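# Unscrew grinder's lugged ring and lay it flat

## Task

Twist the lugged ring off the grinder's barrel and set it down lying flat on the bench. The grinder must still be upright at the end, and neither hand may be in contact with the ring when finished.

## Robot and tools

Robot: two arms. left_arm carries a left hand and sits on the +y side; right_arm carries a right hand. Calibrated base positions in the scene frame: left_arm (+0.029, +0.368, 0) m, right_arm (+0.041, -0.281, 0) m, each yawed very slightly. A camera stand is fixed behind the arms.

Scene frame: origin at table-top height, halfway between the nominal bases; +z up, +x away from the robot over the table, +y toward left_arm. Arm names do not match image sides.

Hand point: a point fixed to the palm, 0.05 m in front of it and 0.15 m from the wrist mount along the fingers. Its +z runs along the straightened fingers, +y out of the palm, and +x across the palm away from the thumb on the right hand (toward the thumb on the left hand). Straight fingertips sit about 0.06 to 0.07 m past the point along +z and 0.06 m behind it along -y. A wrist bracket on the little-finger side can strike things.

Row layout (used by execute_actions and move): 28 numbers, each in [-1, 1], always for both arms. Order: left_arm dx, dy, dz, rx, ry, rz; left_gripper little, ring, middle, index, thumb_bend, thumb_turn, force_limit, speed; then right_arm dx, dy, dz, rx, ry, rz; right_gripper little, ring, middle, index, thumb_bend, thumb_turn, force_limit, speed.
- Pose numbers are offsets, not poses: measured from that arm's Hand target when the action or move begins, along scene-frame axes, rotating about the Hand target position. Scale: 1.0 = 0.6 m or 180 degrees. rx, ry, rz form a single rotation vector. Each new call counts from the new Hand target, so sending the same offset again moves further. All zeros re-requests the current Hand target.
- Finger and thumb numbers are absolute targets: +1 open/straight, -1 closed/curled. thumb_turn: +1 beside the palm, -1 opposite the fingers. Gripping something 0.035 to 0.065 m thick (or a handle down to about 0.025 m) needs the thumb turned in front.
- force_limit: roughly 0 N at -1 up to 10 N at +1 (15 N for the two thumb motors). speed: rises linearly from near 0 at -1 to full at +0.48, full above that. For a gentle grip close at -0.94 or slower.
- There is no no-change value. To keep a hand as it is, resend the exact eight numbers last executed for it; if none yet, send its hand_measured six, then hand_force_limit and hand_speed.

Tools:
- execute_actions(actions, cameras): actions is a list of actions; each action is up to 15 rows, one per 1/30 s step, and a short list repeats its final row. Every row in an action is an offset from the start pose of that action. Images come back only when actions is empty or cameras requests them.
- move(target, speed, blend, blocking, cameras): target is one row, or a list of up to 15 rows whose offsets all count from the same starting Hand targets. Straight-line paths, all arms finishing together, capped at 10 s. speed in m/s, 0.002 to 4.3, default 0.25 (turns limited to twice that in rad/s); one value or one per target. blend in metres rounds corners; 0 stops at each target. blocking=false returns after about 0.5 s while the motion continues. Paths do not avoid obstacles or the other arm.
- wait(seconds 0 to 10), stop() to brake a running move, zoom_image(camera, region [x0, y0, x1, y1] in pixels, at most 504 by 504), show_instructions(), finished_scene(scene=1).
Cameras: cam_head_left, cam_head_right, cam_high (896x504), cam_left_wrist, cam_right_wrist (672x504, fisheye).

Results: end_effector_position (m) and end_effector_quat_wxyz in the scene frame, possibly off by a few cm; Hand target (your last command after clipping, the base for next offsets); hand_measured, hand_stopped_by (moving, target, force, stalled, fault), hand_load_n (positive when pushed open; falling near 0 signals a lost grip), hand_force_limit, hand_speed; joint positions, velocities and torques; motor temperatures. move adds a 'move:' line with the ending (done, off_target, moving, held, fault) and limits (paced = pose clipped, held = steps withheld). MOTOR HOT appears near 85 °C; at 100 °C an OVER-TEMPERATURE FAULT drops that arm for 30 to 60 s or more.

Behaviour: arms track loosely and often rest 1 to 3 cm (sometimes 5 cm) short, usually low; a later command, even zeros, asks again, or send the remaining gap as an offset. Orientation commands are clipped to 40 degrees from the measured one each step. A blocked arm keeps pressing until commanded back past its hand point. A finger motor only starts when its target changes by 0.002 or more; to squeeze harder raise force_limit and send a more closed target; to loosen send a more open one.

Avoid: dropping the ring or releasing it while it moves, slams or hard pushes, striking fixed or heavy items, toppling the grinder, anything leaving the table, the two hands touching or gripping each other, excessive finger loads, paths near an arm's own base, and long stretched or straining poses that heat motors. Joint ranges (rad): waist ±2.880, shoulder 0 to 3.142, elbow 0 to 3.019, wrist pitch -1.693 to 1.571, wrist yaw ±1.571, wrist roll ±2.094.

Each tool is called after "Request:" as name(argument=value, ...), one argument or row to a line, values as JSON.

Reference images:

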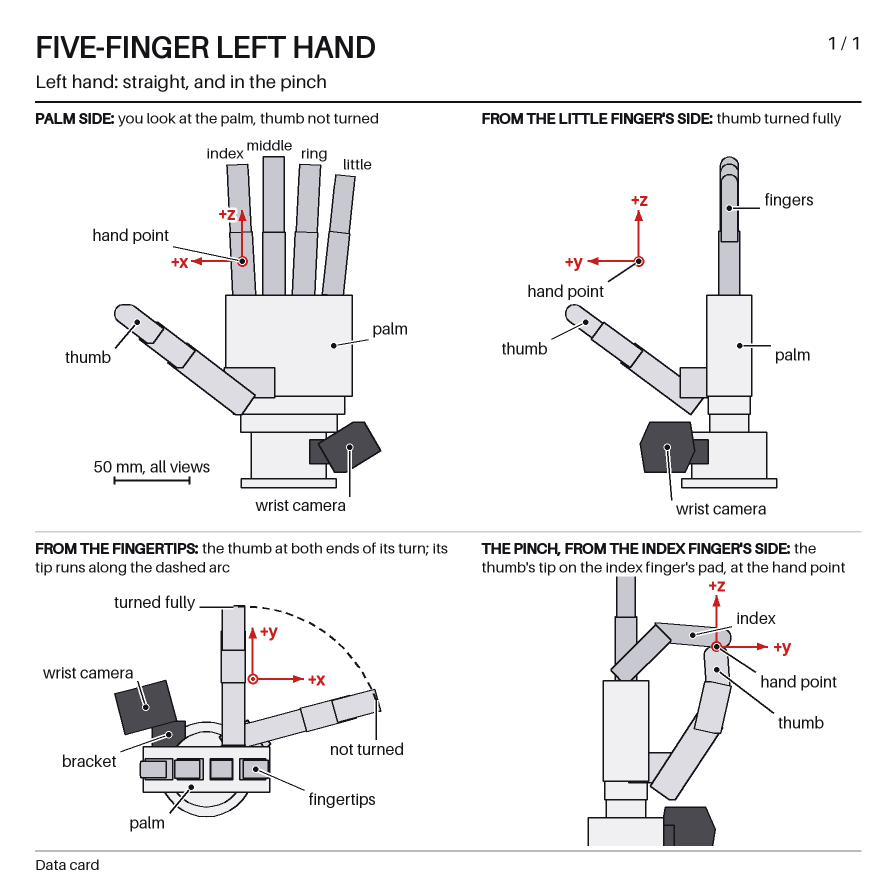

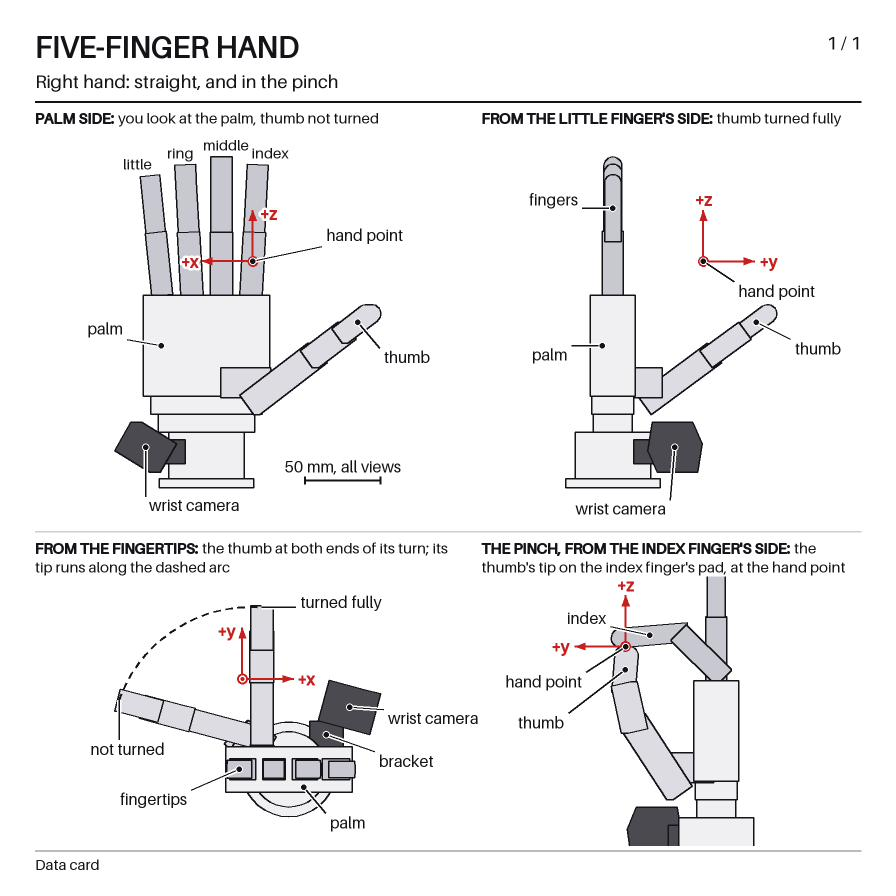

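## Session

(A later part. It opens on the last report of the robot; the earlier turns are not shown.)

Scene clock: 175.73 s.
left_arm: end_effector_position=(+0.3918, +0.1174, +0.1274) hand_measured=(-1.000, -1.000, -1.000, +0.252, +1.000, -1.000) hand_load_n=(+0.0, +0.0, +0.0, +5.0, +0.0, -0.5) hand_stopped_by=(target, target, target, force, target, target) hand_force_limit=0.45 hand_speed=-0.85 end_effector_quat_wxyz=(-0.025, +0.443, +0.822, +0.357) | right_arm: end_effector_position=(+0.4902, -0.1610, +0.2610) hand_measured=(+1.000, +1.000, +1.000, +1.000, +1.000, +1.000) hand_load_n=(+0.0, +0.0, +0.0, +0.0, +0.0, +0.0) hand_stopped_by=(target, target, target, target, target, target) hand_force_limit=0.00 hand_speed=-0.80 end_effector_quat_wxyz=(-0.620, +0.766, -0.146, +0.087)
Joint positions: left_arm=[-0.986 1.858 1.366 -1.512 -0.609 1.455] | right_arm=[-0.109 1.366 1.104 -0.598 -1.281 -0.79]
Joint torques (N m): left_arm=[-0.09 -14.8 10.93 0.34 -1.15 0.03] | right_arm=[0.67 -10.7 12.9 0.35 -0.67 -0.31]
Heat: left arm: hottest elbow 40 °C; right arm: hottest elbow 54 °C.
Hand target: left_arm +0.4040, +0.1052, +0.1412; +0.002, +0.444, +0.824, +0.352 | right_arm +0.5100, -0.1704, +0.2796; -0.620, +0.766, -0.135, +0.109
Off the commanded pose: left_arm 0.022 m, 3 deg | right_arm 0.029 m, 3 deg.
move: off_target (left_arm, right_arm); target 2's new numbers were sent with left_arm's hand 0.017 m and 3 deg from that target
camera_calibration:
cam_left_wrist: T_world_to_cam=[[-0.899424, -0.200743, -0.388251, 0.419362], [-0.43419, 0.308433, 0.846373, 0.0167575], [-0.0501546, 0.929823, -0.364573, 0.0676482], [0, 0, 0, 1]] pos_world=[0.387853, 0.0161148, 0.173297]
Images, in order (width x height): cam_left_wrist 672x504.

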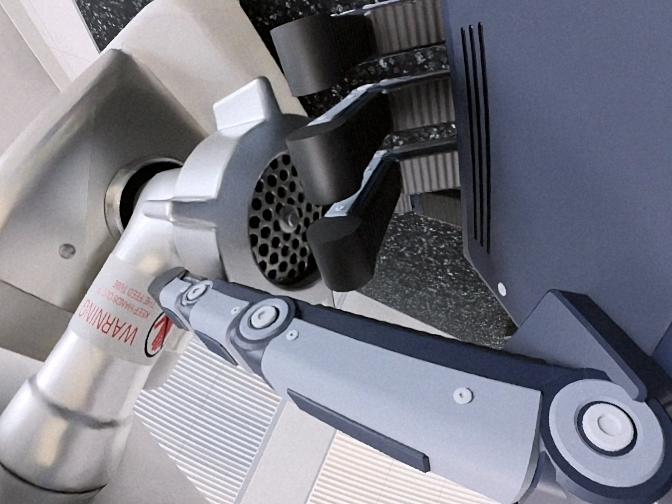

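Request:
move(
  target=[
    [-0.0013,0.0185,-0.0227,-0.1629,-0.1343,0,-1,-1,-1,0.1,1,-1,0.45,-0.85,0,0,0,0,0,0,1,1,1,1,1,1,0,-0.8],
    [-0.0026,0.0132,-0.0293,-0.3344,-0.2757,0,-1,-1,-1,0.1,1,-1,0.45,-0.85,0,0,0,0,0,0,1,1,1,1,1,1,0,-0.8],
    [-0.0012,0.0097,-0.0267,-0.5015,-0.4135,0,-1,-1,-1,0.1,1,-1,0.45,-0.85,0,0,0,0,0,0,1,1,1,1,1,1,0,-0.8],
  ],
  speed=0.35,
  blend=[0.02,0.02,0],
  cameras=["cam_right_wrist"],
)

Request:
zoom_image(
  camera="cam_right_wrist",
  region=[310, 220, 410, 320],
)

Scene clock: 180.40 s.
left_arm: end_effector_position=(+0.4091, +0.1058, +0.1257) hand_measured=(-1.000, -1.000, -1.000, +0.254, +1.000, -1.000) hand_load_n=(+0.0, +0.0, +0.0, +4.0, +0.0, +0.5) hand_stopped_by=(target, target, target, force, target, target) hand_force_limit=0.45 hand_speed=-0.85 end_effector_quat_wxyz=(+0.737, +0.032, +0.663, -0.128) | right_arm: end_effector_position=(+0.4902, -0.1610, +0.2610) hand_measured=(+1.000, +1.000, +1.000, +1.000, +1.000, +1.000) hand_load_n=(+0.0, +0.0, +0.0, +0.0, +0.0, +0.0) hand_stopped_by=(target, target, target, target, target, target) hand_force_limit=0.00 hand_speed=-0.80 end_effector_quat_wxyz=(-0.620, +0.766, -0.146, +0.087)
Joint positions: left_arm=[-1.018 1.719 0.432 1.454 -0.771 1.563] | right_arm=[-0.109 1.366 1.104 -0.598 -1.281 -0.79]
Joint torques (N m): left_arm=[-0.73 -8.53 2.73 3.12 -0.27 0.3] | right_arm=[0.44 -10.7 12.9 0.38 -0.68 -0.31]
Motor temperatures (°C): left_arm=[28 35 39 31 29 30] | right_arm=[31 36 55 28 28 30]
Heat: left arm: hottest elbow 39 °C; right arm: hottest elbow 55 °C.
Hand target: left_arm +0.4033, +0.1111, +0.1252; +0.740, +0.040, +0.661, -0.117 | right_arm +0.5100, -0.1704, +0.2796; -0.620, +0.766, -0.135, +0.109
Off the commanded pose: left_arm 0.008 m, 2 deg | right_arm 0.029 m, 3 deg.
move: off_target (right_arm)
camera_calibration:
cam_right_wrist: T_world_to_cam=[[0.128092, -0.310624, -0.941863, 0.129424], [-0.970806, -0.233467, -0.0550313, 0.45403], [-0.202799, 0.921415, -0.331461, 0.445284], [0, 0, 0, 1]] pos_world=[0.514501, -0.264088, 0.29448]
Images, in order (width x height): cam_right_wrist 672x504.

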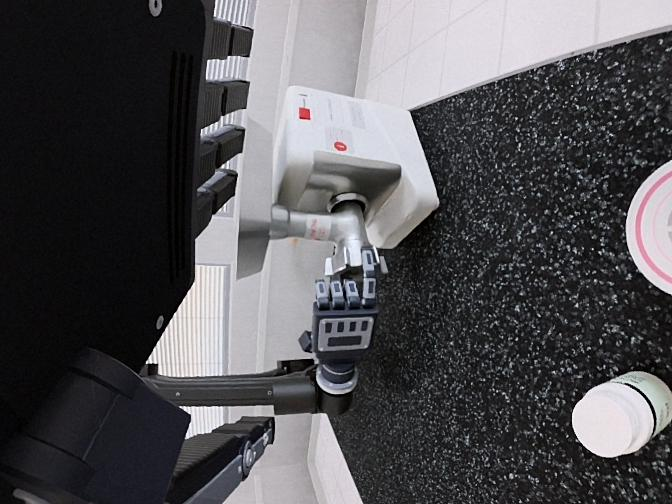

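Scaled by 5.040 from the camera's 672x504 image, which has a finer 960x720 frame.

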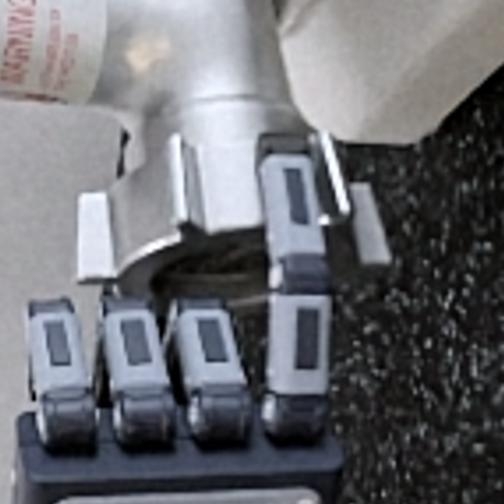

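Request:
move(
  target=[-0.0129,-0.0106,0,0,0,0,-1,-1,-1,0.1,1,-1,0.45,-0.85,0,0,0,0,0,0,1,1,1,1,1,1,0,-0.8],
  speed=0.06,
  cameras=["cam_right_wrist","cam_left_wrist"],
)

Request:
zoom_image(
  camera="cam_right_wrist",
  region=[310, 220, 410, 320],
)

Scene clock: 181.83 s.
left_arm: end_effector_position=(+0.4065, +0.1051, +0.1251) hand_measured=(-1.000, -1.000, -1.000, +0.254, +1.000, -1.000) hand_load_n=(+0.0, +0.0, +0.0, +11.0, +0.0, +0.5) hand_stopped_by=(target, target, target, force, target, target) hand_force_limit=0.45 hand_speed=-0.85 end_effector_quat_wxyz=(+0.737, +0.030, +0.663, -0.125) | right_arm: end_effector_position=(+0.4902, -0.1610, +0.2610) hand_measured=(+1.000, +1.000, +1.000, +1.000, +1.000, +1.000) hand_load_n=(+0.0, +0.0, +0.0, +0.0, +0.0, +0.0) hand_stopped_by=(target, target, target, target, target, target) hand_force_limit=0.00 hand_speed=-0.80 end_effector_quat_wxyz=(-0.620, +0.766, -0.146, +0.087)
Joint positions: left_arm=[-1.028 1.724 0.434 1.458 -0.789 1.569] | right_arm=[-0.109 1.366 1.104 -0.598 -1.281 -0.79]
Joint torques (N m): left_arm=[-2.32 -8.29 2.85 3.14 -0.68 0.35] | right_arm=[0.67 -10.7 12.92 0.38 -0.66 -0.29]
Motor temperatures (°C): left_arm=[28 35 39 31 29 30] | right_arm=[31 36 55 28 28 30]
Heat: left arm: hottest elbow 39 °C; right arm: hottest elbow 55 °C.
Hand target: left_arm +0.3955, +0.1048, +0.1251; +0.740, +0.040, +0.661, -0.117 | right_arm +0.5100, -0.1704, +0.2796; -0.620, +0.766, -0.135, +0.109
Off the commanded pose: left_arm 0.011 m, 1 deg | right_arm 0.029 m, 3 deg.
move: off_target (left_arm, right_arm)
camera_calibration:
cam_left_wrist: T_world_to_cam=[[-0.269671, -0.950759, -0.152758, 0.222577], [-0.417106, 0.258311, -0.871377, 0.242111], [0.867929, -0.171268, -0.466226, -0.165792], [0, 0, 0, 1]] pos_world=[0.304904, 0.120682, 0.167674]
cam_right_wrist: T_world_to_cam=[[0.128092, -0.310624, -0.941863, 0.129424], [-0.970806, -0.233467, -0.0550313, 0.45403], [-0.202799, 0.921415, -0.331461, 0.445284], [0, 0, 0, 1]] pos_world=[0.514501, -0.264088, 0.29448]
Images, in order (width x height): cam_left_wrist 672x504, cam_right_wrist 672x504.

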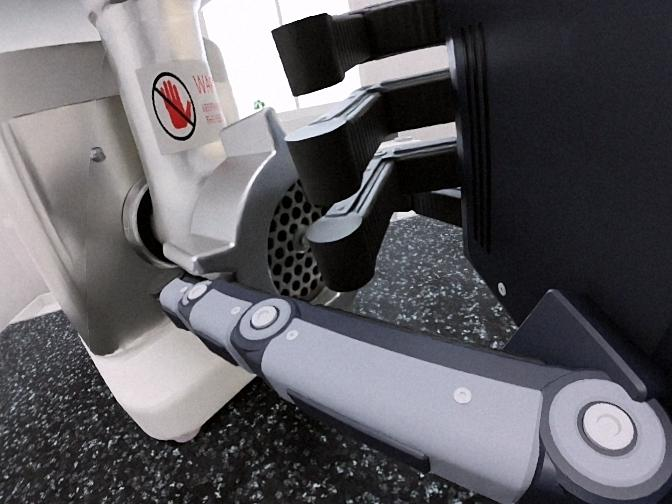

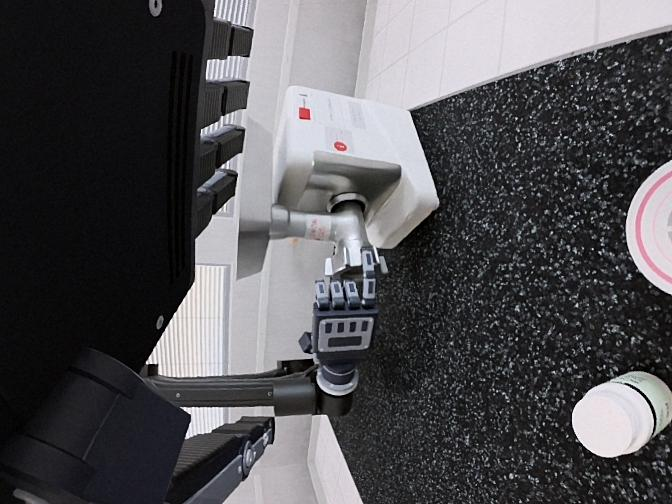

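Scaled by 5.040 from the camera's 672x504 image, which has a finer 960x720 frame.

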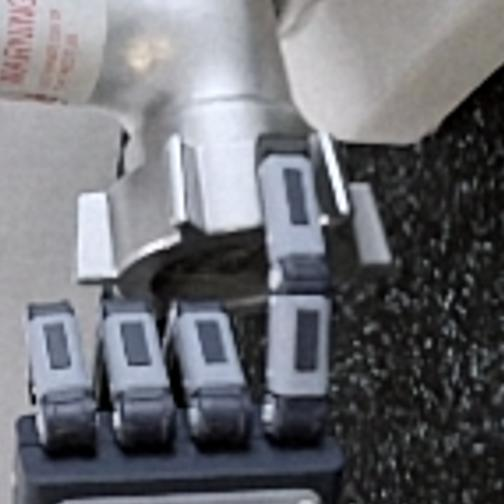

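Request:
move(
  target=[
    [0.0,0.0,0,0,0,0,-1,-1,-1,0.5,1,-1,0.4,0.0,0,0,0,0,0,0,1,1,1,1,1,1,0,-0.8],
    [-0.0330,-0.0278,0,0,0,0,-1,-1,-1,0.5,1,-1,0.4,0.0,0,0,0,0,0,0,1,1,1,1,1,1,0,-0.8],
    [-0.0328,-0.0378,0.0253,0.5015,0.4135,0,-1,-1,-1,0.5,1,-1,0.4,0.0,0,0,0,0,0,0,1,1,1,1,1,1,0,-0.8],
  ],
  speed=[0.1,0.2,0.5],
  blend=[0,0.01,0],
  cameras=["cam_right_wrist","cam_left_wrist"],
)

Request:
zoom_image(
  camera="cam_right_wrist",
  region=[310, 220, 410, 320],
)

Request:
zoom_image(
  camera="cam_left_wrist",
  region=[120, 80, 360, 320],
)

Scene clock: 186.50 s.
left_arm: end_effector_position=(+0.3659, +0.0918, +0.1315) hand_measured=(-1.000, -1.000, -1.000, +0.500, +1.000, -1.000) hand_load_n=(+0.0, +0.0, +0.0, +0.0, +0.0, -0.5) hand_stopped_by=(target, target, target, target, target, target) hand_force_limit=0.40 hand_speed=0.00 end_effector_quat_wxyz=(-0.009, +0.457, +0.814, +0.359) | right_arm: end_effector_position=(+0.4902, -0.1610, +0.2610) hand_measured=(+1.000, +1.000, +1.000, +1.000, +1.000, +1.000) hand_load_n=(+0.0, +0.0, +0.0, +0.0, +0.0, +0.0) hand_stopped_by=(target, target, target, target, target, target) hand_force_limit=0.00 hand_speed=-0.80 end_effector_quat_wxyz=(-0.620, +0.766, -0.146, +0.087)
Joint positions: left_arm=[-1.067 1.857 1.373 -1.535 -0.603 1.405] | right_arm=[-0.109 1.366 1.104 -0.598 -1.281 -0.79]
Joint torques (N m): left_arm=[0.91 -13.1 12.45 -0.68 -0.34 -0.27] | right_arm=[0.56 -10.58 12.89 0.35 -0.68 -0.31]
Motor temperatures (°C): left_arm=[28 35 39 31 28 30] | right_arm=[31 36 55 28 28 30]
Heat: left arm: hottest elbow 39 °C; right arm: hottest elbow 55 °C.
Hand target: left_arm +0.3759, +0.0821, +0.1404; +0.002, +0.444, +0.824, +0.352 | right_arm +0.5100, -0.1704, +0.2796; -0.620, +0.766, -0.135, +0.109
Off the commanded pose: left_arm 0.016 m, 2 deg | right_arm 0.029 m, 3 deg.
move: off_target (left_arm, right_arm)
camera_calibration:
cam_left_wrist: T_world_to_cam=[[-0.900236, -0.164682, -0.403056, 0.391425], [-0.435379, 0.33096, 0.837204, 0.00949352], [-0.00447702, 0.929164, -0.369641, 0.0756998], [0, 0, 0, 1]] pos_world=[0.356847, -0.00901871, 0.1778]
cam_right_wrist: T_world_to_cam=[[0.128092, -0.310624, -0.941863, 0.129424], [-0.970806, -0.233467, -0.0550313, 0.45403], [-0.202799, 0.921415, -0.331461, 0.445284], [0, 0, 0, 1]] pos_world=[0.514501, -0.264088, 0.29448]
Images, in order (width x height): cam_left_wrist 672x504, cam_right_wrist 672x504.

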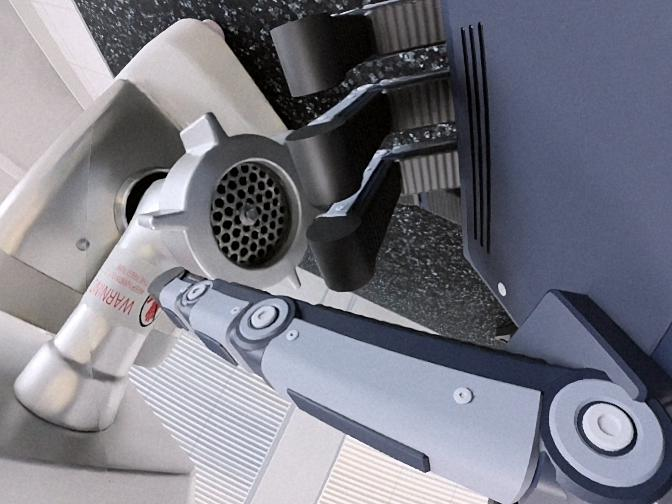

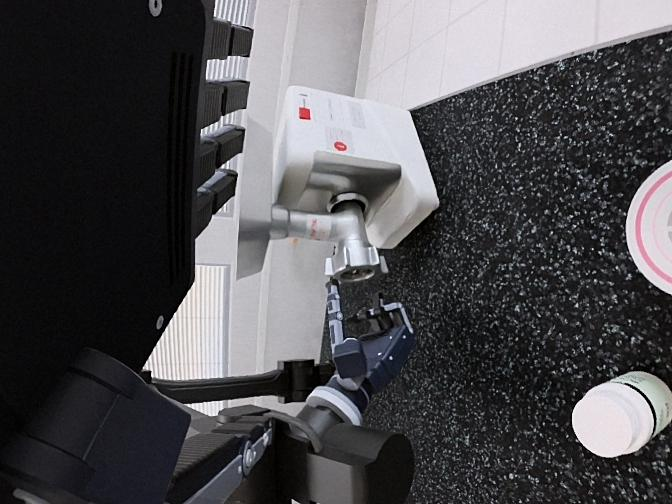

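Scaled by 5.040 from the camera's 672x504 image, which has a finer 960x720 frame.

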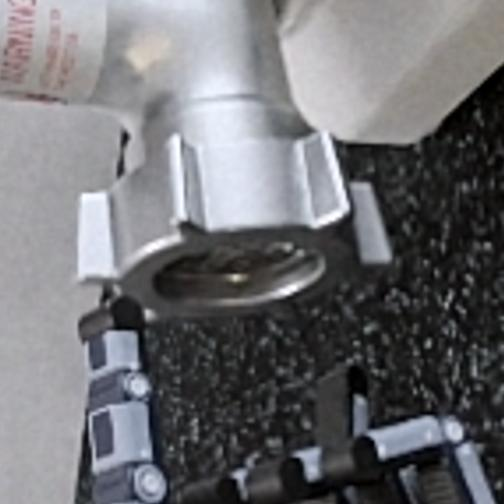

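Scaled by 2.100 from the camera's 672x504 image, which has a finer 960x720 frame.

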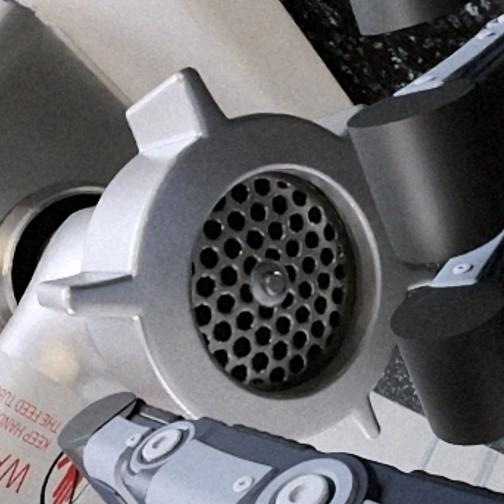

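Request:
move(
  target=[
    [0.0443,0.0365,0.002,0,0,0,-1,-1,-1,0.5,1,-1,0.4,0.0,0,0,0,0,0,0,1,1,1,1,1,1,0,-0.8],
    [0.0443,0.0365,0.0013,0,0,0,-1,-1,-1,0.1,1,-1,0.45,-0.85,0,0,0,0,0,0,1,1,1,1,1,1,0,-0.8],
    [0.0443,0.0557,-0.0213,-0.1629,-0.1343,0,-1,-1,-1,0.1,1,-1,0.45,-0.85,0,0,0,0,0,0,1,1,1,1,1,1,0,-0.8],
    [0.0435,0.0507,-0.0280,-0.3344,-0.2757,0,-1,-1,-1,0.1,1,-1,0.45,-0.85,0,0,0,0,0,0,1,1,1,1,1,1,0,-0.8],
    [0.0435,0.0465,-0.0253,-0.5058,-0.4170,0,-1,-1,-1,0.1,1,-1,0.45,-0.85,0,0,0,0,0,0,1,1,1,1,1,1,0,-0.8],
  ],
  speed=[0.15,0.1,0.35,0.35,0.35],
  blend=[0,0,0.02,0.02,0],
  cameras=["cam_right_wrist"],
)

Request:
zoom_image(
  camera="cam_right_wrist",
  region=[310, 220, 410, 320],
)

Scene clock: 193.17 s.
left_arm: end_effector_position=(+0.4071, +0.1067, +0.1266) hand_measured=(-1.000, -1.000, -1.000, +0.282, +1.000, -1.000) hand_load_n=(+0.0, +0.0, +0.0, +3.0, +0.0, +0.5) hand_stopped_by=(target, target, target, force, target, target) hand_force_limit=0.45 hand_speed=-0.85 end_effector_quat_wxyz=(+0.742, +0.028, +0.657, -0.130) | right_arm: end_effector_position=(+0.4902, -0.1610, +0.2610) hand_measured=(+1.000, +1.000, +1.000, +1.000, +1.000, +1.000) hand_load_n=(+0.0, -0.5, +0.0, +0.0, +0.0, -0.5) hand_stopped_by=(target, target, target, target, target, target) hand_force_limit=0.00 hand_speed=-0.80 end_effector_quat_wxyz=(-0.620, +0.766, -0.146, +0.087)
Joint positions: left_arm=[-1.023 1.733 0.43 1.493 -0.779 1.574] | right_arm=[-0.109 1.366 1.104 -0.598 -1.281 -0.79]
Joint torques (N m): left_arm=[-0.85 -8.23 2.89 2.96 -0.18 0.25] | right_arm=[0.56 -10.64 12.89 0.32 -0.68 -0.3]
Motor temperatures (°C): left_arm=[28 35 39 31 29 30] | right_arm=[31 36 55 28 28 30]
Heat: left arm: hottest elbow 39 °C; right arm: hottest elbow 55 °C.
Hand target: left_arm +0.4020, +0.1100, +0.1253; +0.744, +0.036, +0.656, -0.122 | right_arm +0.5100, -0.1704, +0.2796; -0.620, +0.766, -0.135, +0.109
Off the commanded pose: left_arm 0.006 m, 1 deg | right_arm 0.029 m, 3 deg.
move: off_target (right_arm); target 2's new numbers were sent with left_arm's hand 0.016 m and 2 deg from that target
camera_calibration:
cam_right_wrist: T_world_to_cam=[[0.128092, -0.310624, -0.941863, 0.129424], [-0.970806, -0.233467, -0.0550313, 0.45403], [-0.202799, 0.921415, -0.331461, 0.445284], [0, 0, 0, 1]] pos_world=[0.514501, -0.264088, 0.29448]
Images, in order (width x height): cam_right_wrist 672x504.

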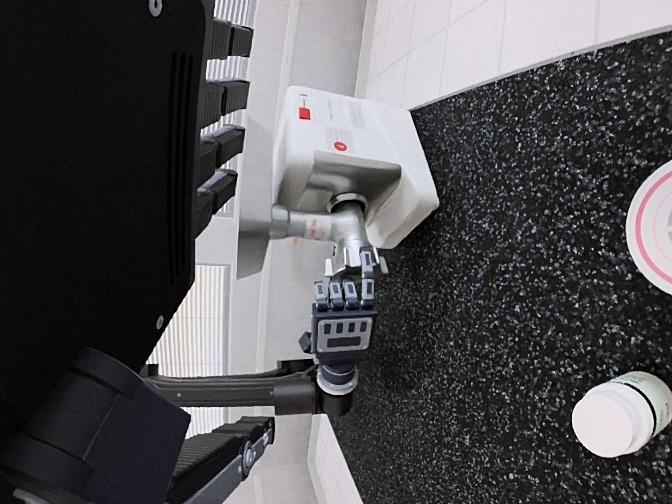

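Scaled by 5.040 from the camera's 672x504 image, which has a finer 960x720 frame.

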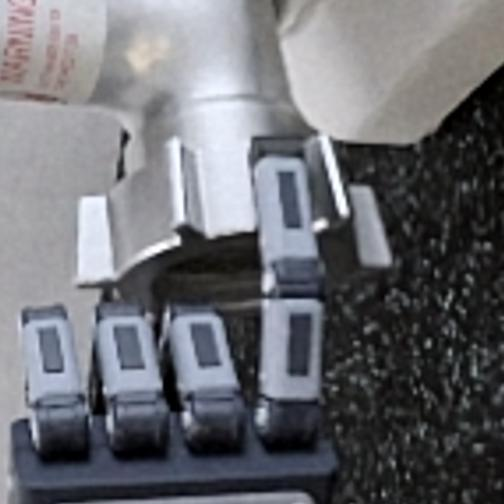

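Request:
move(
  target=[
    [0.0,0.0,0,0,0,0,-1,-1,-1,0.5,1,-1,0.4,0.0,0,0,0,0,0,0,1,1,1,1,1,1,0,-0.8],
    [-0.0458,-0.0380,0,0,0,0,-1,-1,-1,0.5,1,-1,0.4,0.0,0,0,0,0,0,0,1,1,1,1,1,1,0,-0.8],
    [-0.0450,-0.0478,0.0250,0.5058,0.4170,0,-1,-1,-1,0.5,1,-1,0.4,0.0,0,0,0,0,0,0,1,1,1,1,1,1,0,-0.8],
  ],
  speed=[0.1,0.2,0.55],
  blend=[0,0.01,0],
  cameras=["cam_left_wrist"],
)

Request:
zoom_image(
  camera="cam_left_wrist",
  region=[120, 80, 360, 320],
)

Scene clock: 197.57 s.
left_arm: end_effector_position=(+0.3650, +0.0910, +0.1314) hand_measured=(-1.000, -1.000, -1.000, +0.500, +1.000, -1.000) hand_load_n=(+0.0, +0.0, +0.0, +0.0, +0.0, +0.0) hand_stopped_by=(target, target, target, target, target, target) hand_force_limit=0.40 hand_speed=0.00 end_effector_quat_wxyz=(-0.009, +0.458, +0.814, +0.359) | right_arm: end_effector_position=(+0.4902, -0.1610, +0.2610) hand_measured=(+1.000, +1.000, +1.000, +1.000, +1.000, +1.000) hand_load_n=(-0.5, +0.0, -0.5, +0.0, +0.0, -0.5) hand_stopped_by=(target, target, target, target, target, target) hand_force_limit=0.00 hand_speed=-0.80 end_effector_quat_wxyz=(-0.620, +0.766, -0.146, +0.087)
Joint positions: left_arm=[-1.07 1.857 1.374 -1.536 -0.602 1.403] | right_arm=[-0.109 1.366 1.104 -0.598 -1.281 -0.79]
Joint torques (N m): left_arm=[0.91 -13.22 12.41 -0.66 -0.33 -0.26] | right_arm=[0.56 -10.46 12.89 0.35 -0.67 -0.3]
Motor temperatures (°C): left_arm=[28 35 40 31 28 30] | right_arm=[31 36 55 28 29 30]
Heat: left arm: hottest elbow 40 °C; right arm: hottest elbow 55 °C.
Hand target: left_arm +0.3750, +0.0813, +0.1402; +0.002, +0.444, +0.824, +0.352 | right_arm +0.5100, -0.1704, +0.2796; -0.620, +0.766, -0.135, +0.109
Off the commanded pose: left_arm 0.017 m, 2 deg | right_arm 0.029 m, 3 deg.
move: off_target (left_arm, right_arm)
camera_calibration:
cam_left_wrist: T_world_to_cam=[[-0.900225, -0.164479, -0.403164, 0.390567], [-0.435405, 0.331154, 0.837114, 0.00948839], [-0.00417829, 0.929131, -0.369728, 0.0762186], [0, 0, 0, 1]] pos_world=[0.356048, -0.00971898, 0.1777]
Images, in order (width x height): cam_left_wrist 672x504.

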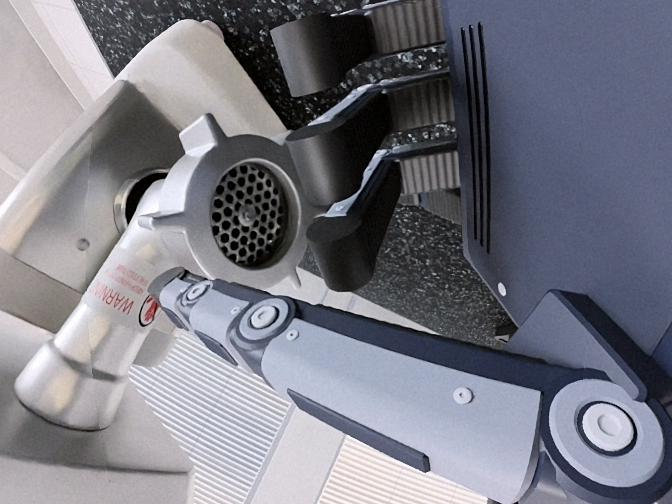

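Scaled by 2.100 from the camera's 672x504 image, which has a finer 960x720 frame.

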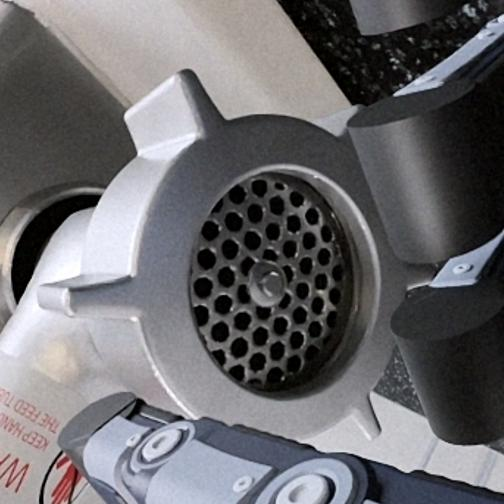

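Request:
move(
  target=[
    [0.0445,0.0370,0.002,0,0,0,-1,-1,-1,0.5,1,-1,0.4,0.0,0,0,0,0,0,0,1,1,1,1,1,1,0,-0.8],
    [0.0445,0.0370,0.0015,0,0,0,-1,-1,-1,0.1,1,-1,0.45,-0.85,0,0,0,0,0,0,1,1,1,1,1,1,0,-0.8],
    [0.0445,0.0562,-0.0210,-0.1629,-0.1343,0,-1,-1,-1,0.1,1,-1,0.45,-0.85,0,0,0,0,0,0,1,1,1,1,1,1,0,-0.8],
    [0.0437,0.0512,-0.0277,-0.3344,-0.2757,0,-1,-1,-1,0.1,1,-1,0.45,-0.85,0,0,0,0,0,0,1,1,1,1,1,1,0,-0.8],
    [0.0437,0.0467,-0.0250,-0.5058,-0.4170,0,-1,-1,-1,0.1,1,-1,0.45,-0.85,0,0,0,0,0,0,1,1,1,1,1,1,0,-0.8],
  ],
  speed=[0.15,0.1,0.45,0.45,0.45],
  blend=[0,0,0.02,0.02,0],
  cameras=["cam_right_wrist"],
)

Request:
zoom_image(
  camera="cam_right_wrist",
  region=[310, 220, 410, 320],
)

Scene clock: 203.77 s.
left_arm: end_effector_position=(+0.4063, +0.1060, +0.1259) hand_measured=(-1.000, -1.000, -1.000, +0.282, +1.000, -1.000) hand_load_n=(+0.0, +0.0, +0.0, +3.0, +0.0, +0.5) hand_stopped_by=(target, target, target, force, target, target) hand_force_limit=0.45 hand_speed=-0.85 end_effector_quat_wxyz=(+0.741, +0.028, +0.658, -0.130) | right_arm: end_effector_position=(+0.4902, -0.1610, +0.2610) hand_measured=(+1.000, +1.000, +1.000, +1.000, +1.000, +1.000) hand_load_n=(+0.0, +0.0, +0.0, -0.5, +0.0, -0.5) hand_stopped_by=(target, target, target, target, target, target) hand_force_limit=0.00 hand_speed=-0.80 end_effector_quat_wxyz=(-0.620, +0.766, -0.146, +0.087)
Joint positions: left_arm=[-1.026 1.735 0.43 1.493 -0.782 1.574] | right_arm=[-0.109 1.366 1.104 -0.598 -1.281 -0.79]
Joint torques (N m): left_arm=[-0.79 -8.29 2.89 3 -0.16 0.26] | right_arm=[0.62 -10.7 12.92 0.38 -0.66 -0.29]
Motor temperatures (°C): left_arm=[28 35 40 31 29 30] | right_arm=[30 35 55 28 29 30]
Heat: left arm: hottest elbow 40 °C; right arm: hottest elbow 55 °C.
Hand target: left_arm +0.4011, +0.1093, +0.1252; +0.744, +0.036, +0.656, -0.121 | right_arm +0.5100, -0.1704, +0.2796; -0.620, +0.766, -0.135, +0.109
Off the commanded pose: left_arm 0.006 m, 1 deg | right_arm 0.029 m, 3 deg.
move: off_target (right_arm); target 2's new numbers were sent with left_arm's hand 0.016 m and 2 deg from that target
camera_calibration:
cam_right_wrist: T_world_to_cam=[[0.128092, -0.310624, -0.941863, 0.129424], [-0.970806, -0.233467, -0.0550313, 0.45403], [-0.202799, 0.921415, -0.331461, 0.445284], [0, 0, 0, 1]] pos_world=[0.514501, -0.264088, 0.29448]
Images, in order (width x height): cam_right_wrist 672x504.

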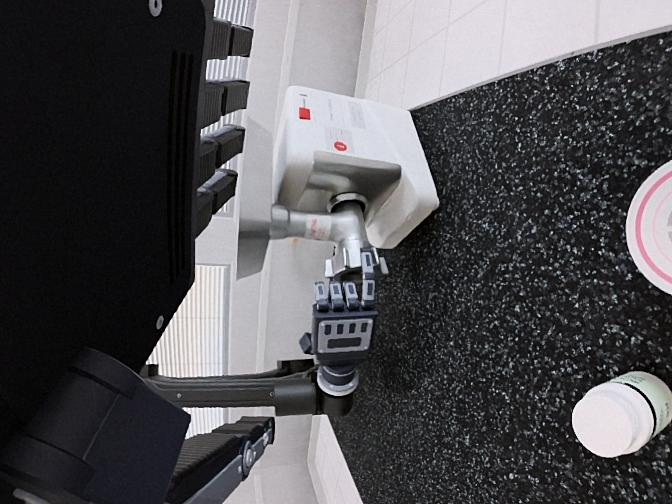

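Scaled by 5.040 from the camera's 672x504 image, which has a finer 960x720 frame.

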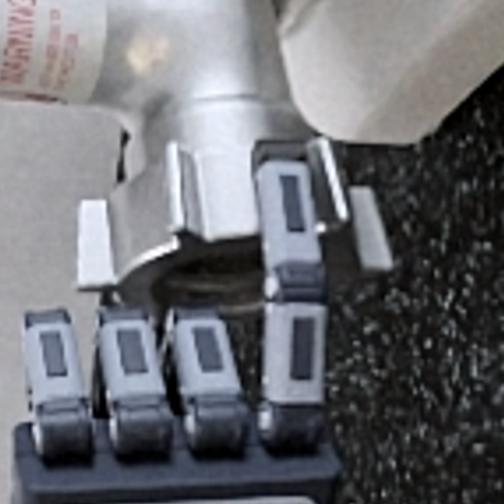

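Request:
move(
  target=[
    [0.0,0.0,0,0,0,0,-1,-1,-1,0.5,1,-1,0.4,0.0,0,0,0,0,0,0,1,1,1,1,1,1,0,-0.8],
    [-0.0463,-0.0385,0,0,0,0,-1,-1,-1,0.5,1,-1,0.4,0.0,0,0,0,0,0,0,1,1,1,1,1,1,0,-0.8],
    [-0.0455,-0.0483,0.0252,0.5058,0.4170,0,-1,-1,-1,0.5,1,-1,0.4,0.0,0,0,0,0,0,0,1,1,1,1,1,1,0,-0.8],
  ],
  speed=[0.1,0.2,0.6],
  blend=[0,0.01,0],
  cameras=["cam_left_wrist"],
)

Request:
zoom_image(
  camera="cam_left_wrist",
  region=[120, 80, 360, 320],
)

Scene clock: 207.77 s.
left_arm: end_effector_position=(+0.3640, +0.0901, +0.1316) hand_measured=(-1.000, -1.000, -1.000, +0.500, +1.000, -1.000) hand_load_n=(+0.0, +0.0, +0.0, +0.0, +0.0, +0.0) hand_stopped_by=(target, target, target, target, target, target) hand_force_limit=0.40 hand_speed=0.00 end_effector_quat_wxyz=(-0.009, +0.457, +0.814, +0.359) | right_arm: end_effector_position=(+0.4902, -0.1610, +0.2610) hand_measured=(+1.000, +1.000, +1.000, +1.000, +1.000, +1.000) hand_load_n=(+0.0, +0.0, +0.0, +0.0, +0.0, +0.0) hand_stopped_by=(target, target, target, target, target, target) hand_force_limit=0.00 hand_speed=-0.80 end_effector_quat_wxyz=(-0.620, +0.766, -0.146, +0.087)
Joint positions: left_arm=[-1.072 1.858 1.375 -1.538 -0.601 1.4] | right_arm=[-0.109 1.366 1.104 -0.598 -1.281 -0.79]
Joint torques (N m): left_arm=[0.79 -13.27 12.44 -0.64 -0.34 -0.27] | right_arm=[0.67 -10.64 12.94 0.34 -0.66 -0.3]
Motor temperatures (°C): left_arm=[28 35 40 31 28 30] | right_arm=[30 35 55 28 29 30]
Heat: left arm: hottest elbow 40 °C; right arm: hottest elbow 55 °C.
Hand target: left_arm +0.3739, +0.0803, +0.1403; +0.002, +0.444, +0.824, +0.352 | right_arm +0.5100, -0.1704, +0.2796; -0.620, +0.766, -0.135, +0.109
Off the commanded pose: left_arm 0.016 m, 2 deg | right_arm 0.029 m, 3 deg.
move: off_target (left_arm, right_arm)
camera_calibration:
cam_left_wrist: T_world_to_cam=[[-0.900137, -0.164686, -0.403277, 0.389529], [-0.435586, 0.331193, 0.837004, 0.00938474], [-0.00428018, 0.92908, -0.369854, 0.0772385], [0, 0, 0, 1]] pos_world=[0.355048, -0.010719, 0.1778]
Images, in order (width x height): cam_left_wrist 672x504.

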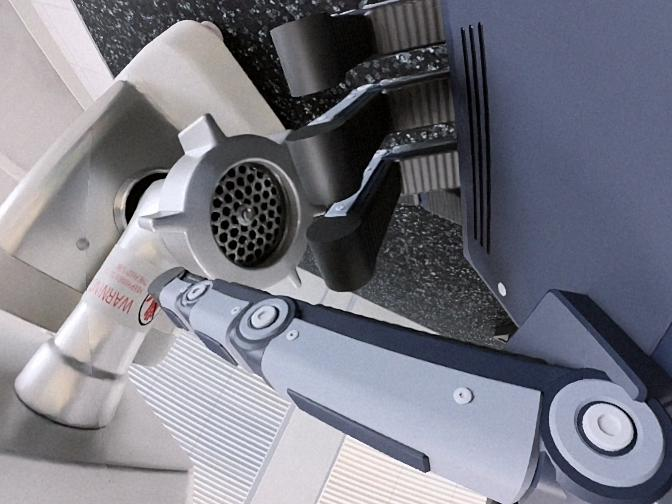

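Scaled by 2.100 from the camera's 672x504 image, which has a finer 960x720 frame.

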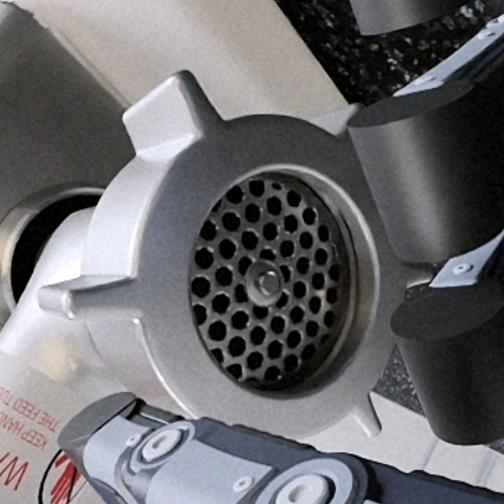

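Request:
move(
  target=[
    [0.0443,0.0370,0.002,0,0,0,-1,-1,-1,0.5,1,-1,0.4,0.0,0,0,0,0,0,0,1,1,1,1,1,1,0,-0.8],
    [0.0443,0.0370,0.0015,0,0,0,-1,-1,-1,0.1,1,-1,0.45,-0.85,0,0,0,0,0,0,1,1,1,1,1,1,0,-0.8],
    [0.0443,0.0562,-0.0212,-0.1629,-0.1343,0,-1,-1,-1,0.1,1,-1,0.45,-0.85,0,0,0,0,0,0,1,1,1,1,1,1,0,-0.8],
    [0.0435,0.0512,-0.0278,-0.3344,-0.2757,0,-1,-1,-1,0.1,1,-1,0.45,-0.85,0,0,0,0,0,0,1,1,1,1,1,1,0,-0.8],
    [0.0435,0.0467,-0.0252,-0.5058,-0.4170,0,-1,-1,-1,0.1,1,-1,0.45,-0.85,0,0,0,0,0,0,1,1,1,1,1,1,0,-0.8],
    [0.0315,0.0368,-0.0252,-0.5058,-0.4170,0,-1,-1,-1,0.1,1,-1,0.45,-0.85,0,0,0,0,0,0,1,1,1,1,1,1,0,-0.8],
  ],
  speed=[0.15,0.1,0.5,0.5,0.5,0.08],
  blend=[0,0,0.02,0.02,0.005,0],
  cameras=["cam_right_wrist"],
)

Request:
zoom_image(
  camera="cam_right_wrist",
  region=[310, 220, 410, 320],
)

Scene clock: 213.93 s.
left_arm: end_effector_position=(+0.4024, +0.1042, +0.1149) hand_measured=(-1.000, -1.000, -1.000, +0.282, +1.000, -1.000) hand_load_n=(+0.0, +0.0, +0.0, +11.0, -0.5, -3.0) hand_stopped_by=(target, target, target, force, target, target) hand_force_limit=0.45 hand_speed=-0.85 end_effector_quat_wxyz=(+0.734, +0.035, +0.668, -0.119) | right_arm: end_effector_position=(+0.4902, -0.1610, +0.2610) hand_measured=(+1.000, +1.000, +1.000, +1.000, +1.000, +1.000) hand_load_n=(+0.0, +0.0, +0.0, +0.0, +0.0, -0.5) hand_stopped_by=(target, target, target, target, target, target) hand_force_limit=0.00 hand_speed=-0.80 end_effector_quat_wxyz=(-0.620, +0.766, -0.146, +0.087)
Joint positions: left_arm=[-1.041 1.754 0.432 1.474 -0.803 1.572] | right_arm=[-0.109 1.366 1.104 -0.598 -1.281 -0.79]
Joint torques (N m): left_arm=[-2.32 -9.76 3.02 3.86 -0.62 0.32] | right_arm=[0.56 -10.64 12.9 0.35 -0.67 -0.3]
Motor temperatures (°C): left_arm=[28 35 40 31 29 30] | right_arm=[30 35 55 28 29 30]
Heat: left arm: hottest elbow 40 °C; right arm: hottest elbow 55 °C.
Hand target: left_arm +0.3928, +0.1023, +0.1252; +0.744, +0.036, +0.656, -0.122 | right_arm +0.5100, -0.1704, +0.2796; -0.620, +0.766, -0.135, +0.109
Off the commanded pose: left_arm 0.014 m, 2 deg | right_arm 0.029 m, 3 deg.
move: off_target (left_arm, right_arm); blend cut to 0.0047 m at target 5; target 2's new numbers were sent with left_arm's hand 0.016 m and 2 deg from that target
camera_calibration:
cam_right_wrist: T_world_to_cam=[[0.128092, -0.310624, -0.941863, 0.129424], [-0.970806, -0.233467, -0.0550313, 0.45403], [-0.202799, 0.921415, -0.331461, 0.445284], [0, 0, 0, 1]] pos_world=[0.514501, -0.264088, 0.29448]
Images, in order (width x height): cam_right_wrist 672x504.

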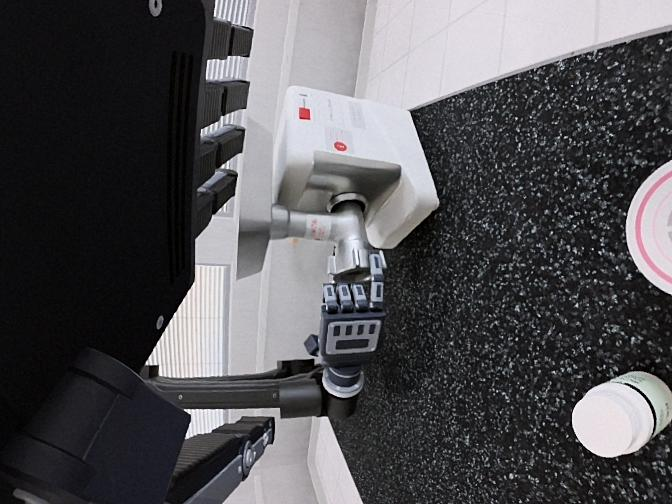

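Scaled by 5.040 from the camera's 672x504 image, which has a finer 960x720 frame.

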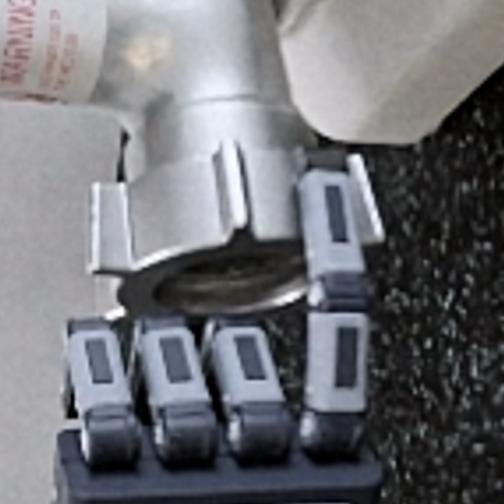

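Request:
wait(
  seconds=0.2,
  cameras=["cam_left_wrist","cam_head_left","cam_right_wrist"],
)

Request:
zoom_image(
  camera="cam_left_wrist",
  region=[120, 60, 440, 380],
)

Scene clock: 214.77 s.
left_arm: end_effector_position=(+0.4024, +0.1042, +0.1149) hand_measured=(-1.000, -1.000, -1.000, +0.282, +1.000, -1.000) hand_load_n=(+0.5, +0.5, +0.0, +11.0, -0.5, -3.0) hand_stopped_by=(target, target, target, force, target, target) hand_force_limit=0.45 hand_speed=-0.85 end_effector_quat_wxyz=(+0.734, +0.035, +0.668, -0.119) | right_arm: end_effector_position=(+0.4902, -0.1610, +0.2610) hand_measured=(+1.000, +1.000, +1.000, +1.000, +1.000, +1.000) hand_load_n=(+0.0, +0.0, +0.0, +0.0, +0.0, +0.0) hand_stopped_by=(target, target, target, target, target, target) hand_force_limit=0.00 hand_speed=-0.80 end_effector_quat_wxyz=(-0.620, +0.766, -0.146, +0.087)
Joint positions: left_arm=[-1.041 1.754 0.432 1.474 -0.803 1.572] | right_arm=[-0.109 1.366 1.104 -0.598 -1.281 -0.79]
Joint torques (N m): left_arm=[-2.2 -9.7 3 3.89 -0.6 0.34] | right_arm=[0.38 -10.64 12.89 0.39 -0.67 -0.31]
Motor temperatures (°C): left_arm=[28 35 40 31 29 30] | right_arm=[30 35 55 28 29 30]
Heat: left arm: hottest elbow 40 °C; right arm: hottest elbow 55 °C.
Hand target: left_arm +0.3928, +0.1023, +0.1252; +0.744, +0.036, +0.656, -0.122 | right_arm +0.5100, -0.1704, +0.2796; -0.620, +0.766, -0.135, +0.109
Off the commanded pose: left_arm 0.014 m, 2 deg | right_arm 0.029 m, 3 deg.
wait: 0.20 s; at rest from the start
camera_calibration:
cam_left_wrist: T_world_to_cam=[[-0.269949, -0.948565, -0.165384, 0.220437], [-0.426, 0.271693, -0.862964, 0.232982], [0.863511, -0.162502, -0.477432, -0.164956], [0, 0, 0, 1]] pos_world=[0.301199, 0.118994, 0.158756]
cam_right_wrist: T_world_to_cam=[[0.128092, -0.310624, -0.941863, 0.129424], [-0.970806, -0.233467, -0.0550313, 0.45403], [-0.202799, 0.921415, -0.331461, 0.445284], [0, 0, 0, 1]] pos_world=[0.514501, -0.264088, 0.29448]
Images, in order (width x height): cam_head_left 896x504, cam_left_wrist 672x504, cam_right_wrist 672x504.

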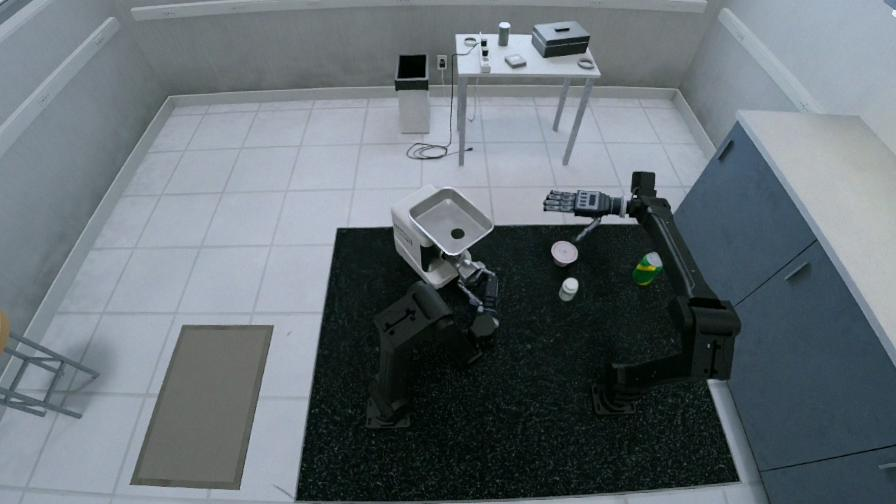

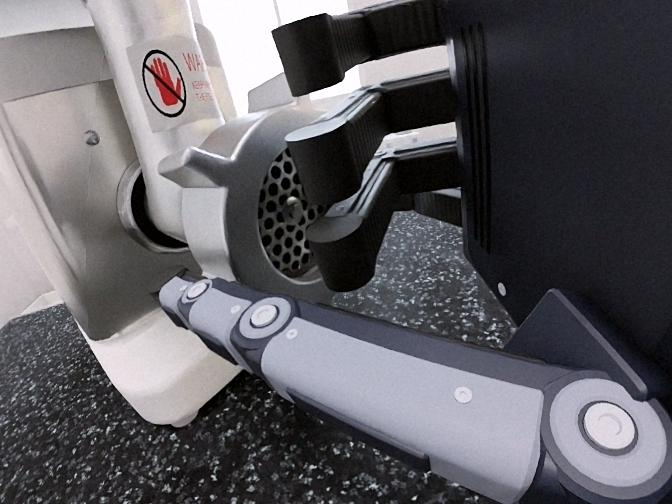

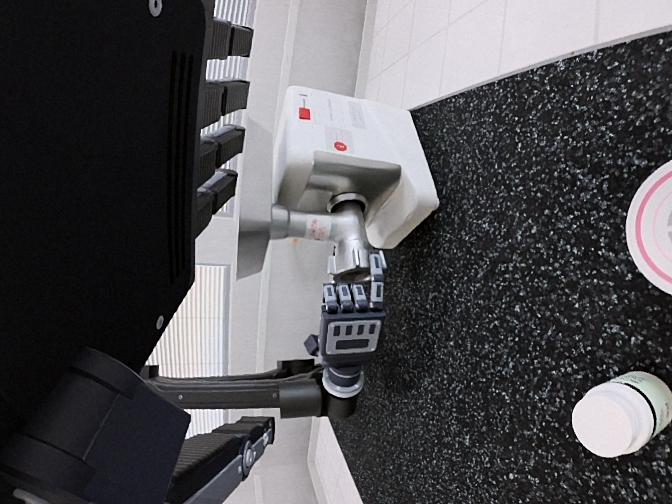

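Scaled by 1.575 from the camera's 672x504 image, which has a finer 960x720 frame.

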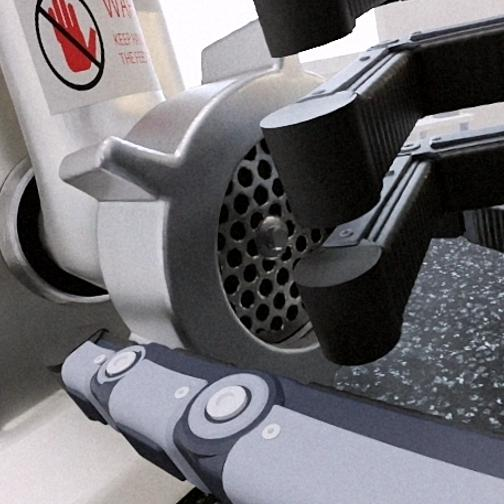

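Request:
zoom_image(
  camera="cam_right_wrist",
  region=[320, 230, 395, 290],
)

Request:
zoom_image(
  camera="cam_head_left",
  region=[430, 240, 520, 310],
)

Scaled by 6.720 from the camera's 672x504 image, which has a finer 960x720 frame.

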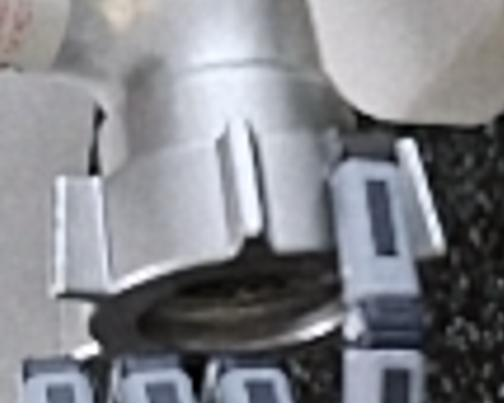

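Scaled by 5.600 from the camera's 896x504 image, which has a finer 1280x720 frame.

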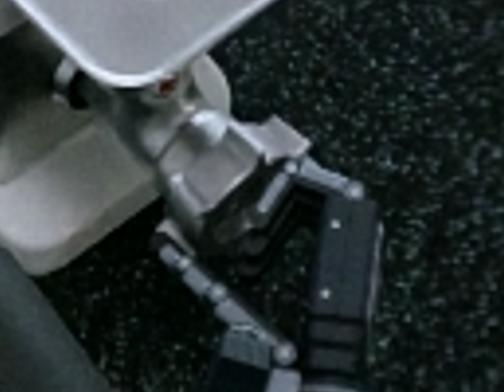

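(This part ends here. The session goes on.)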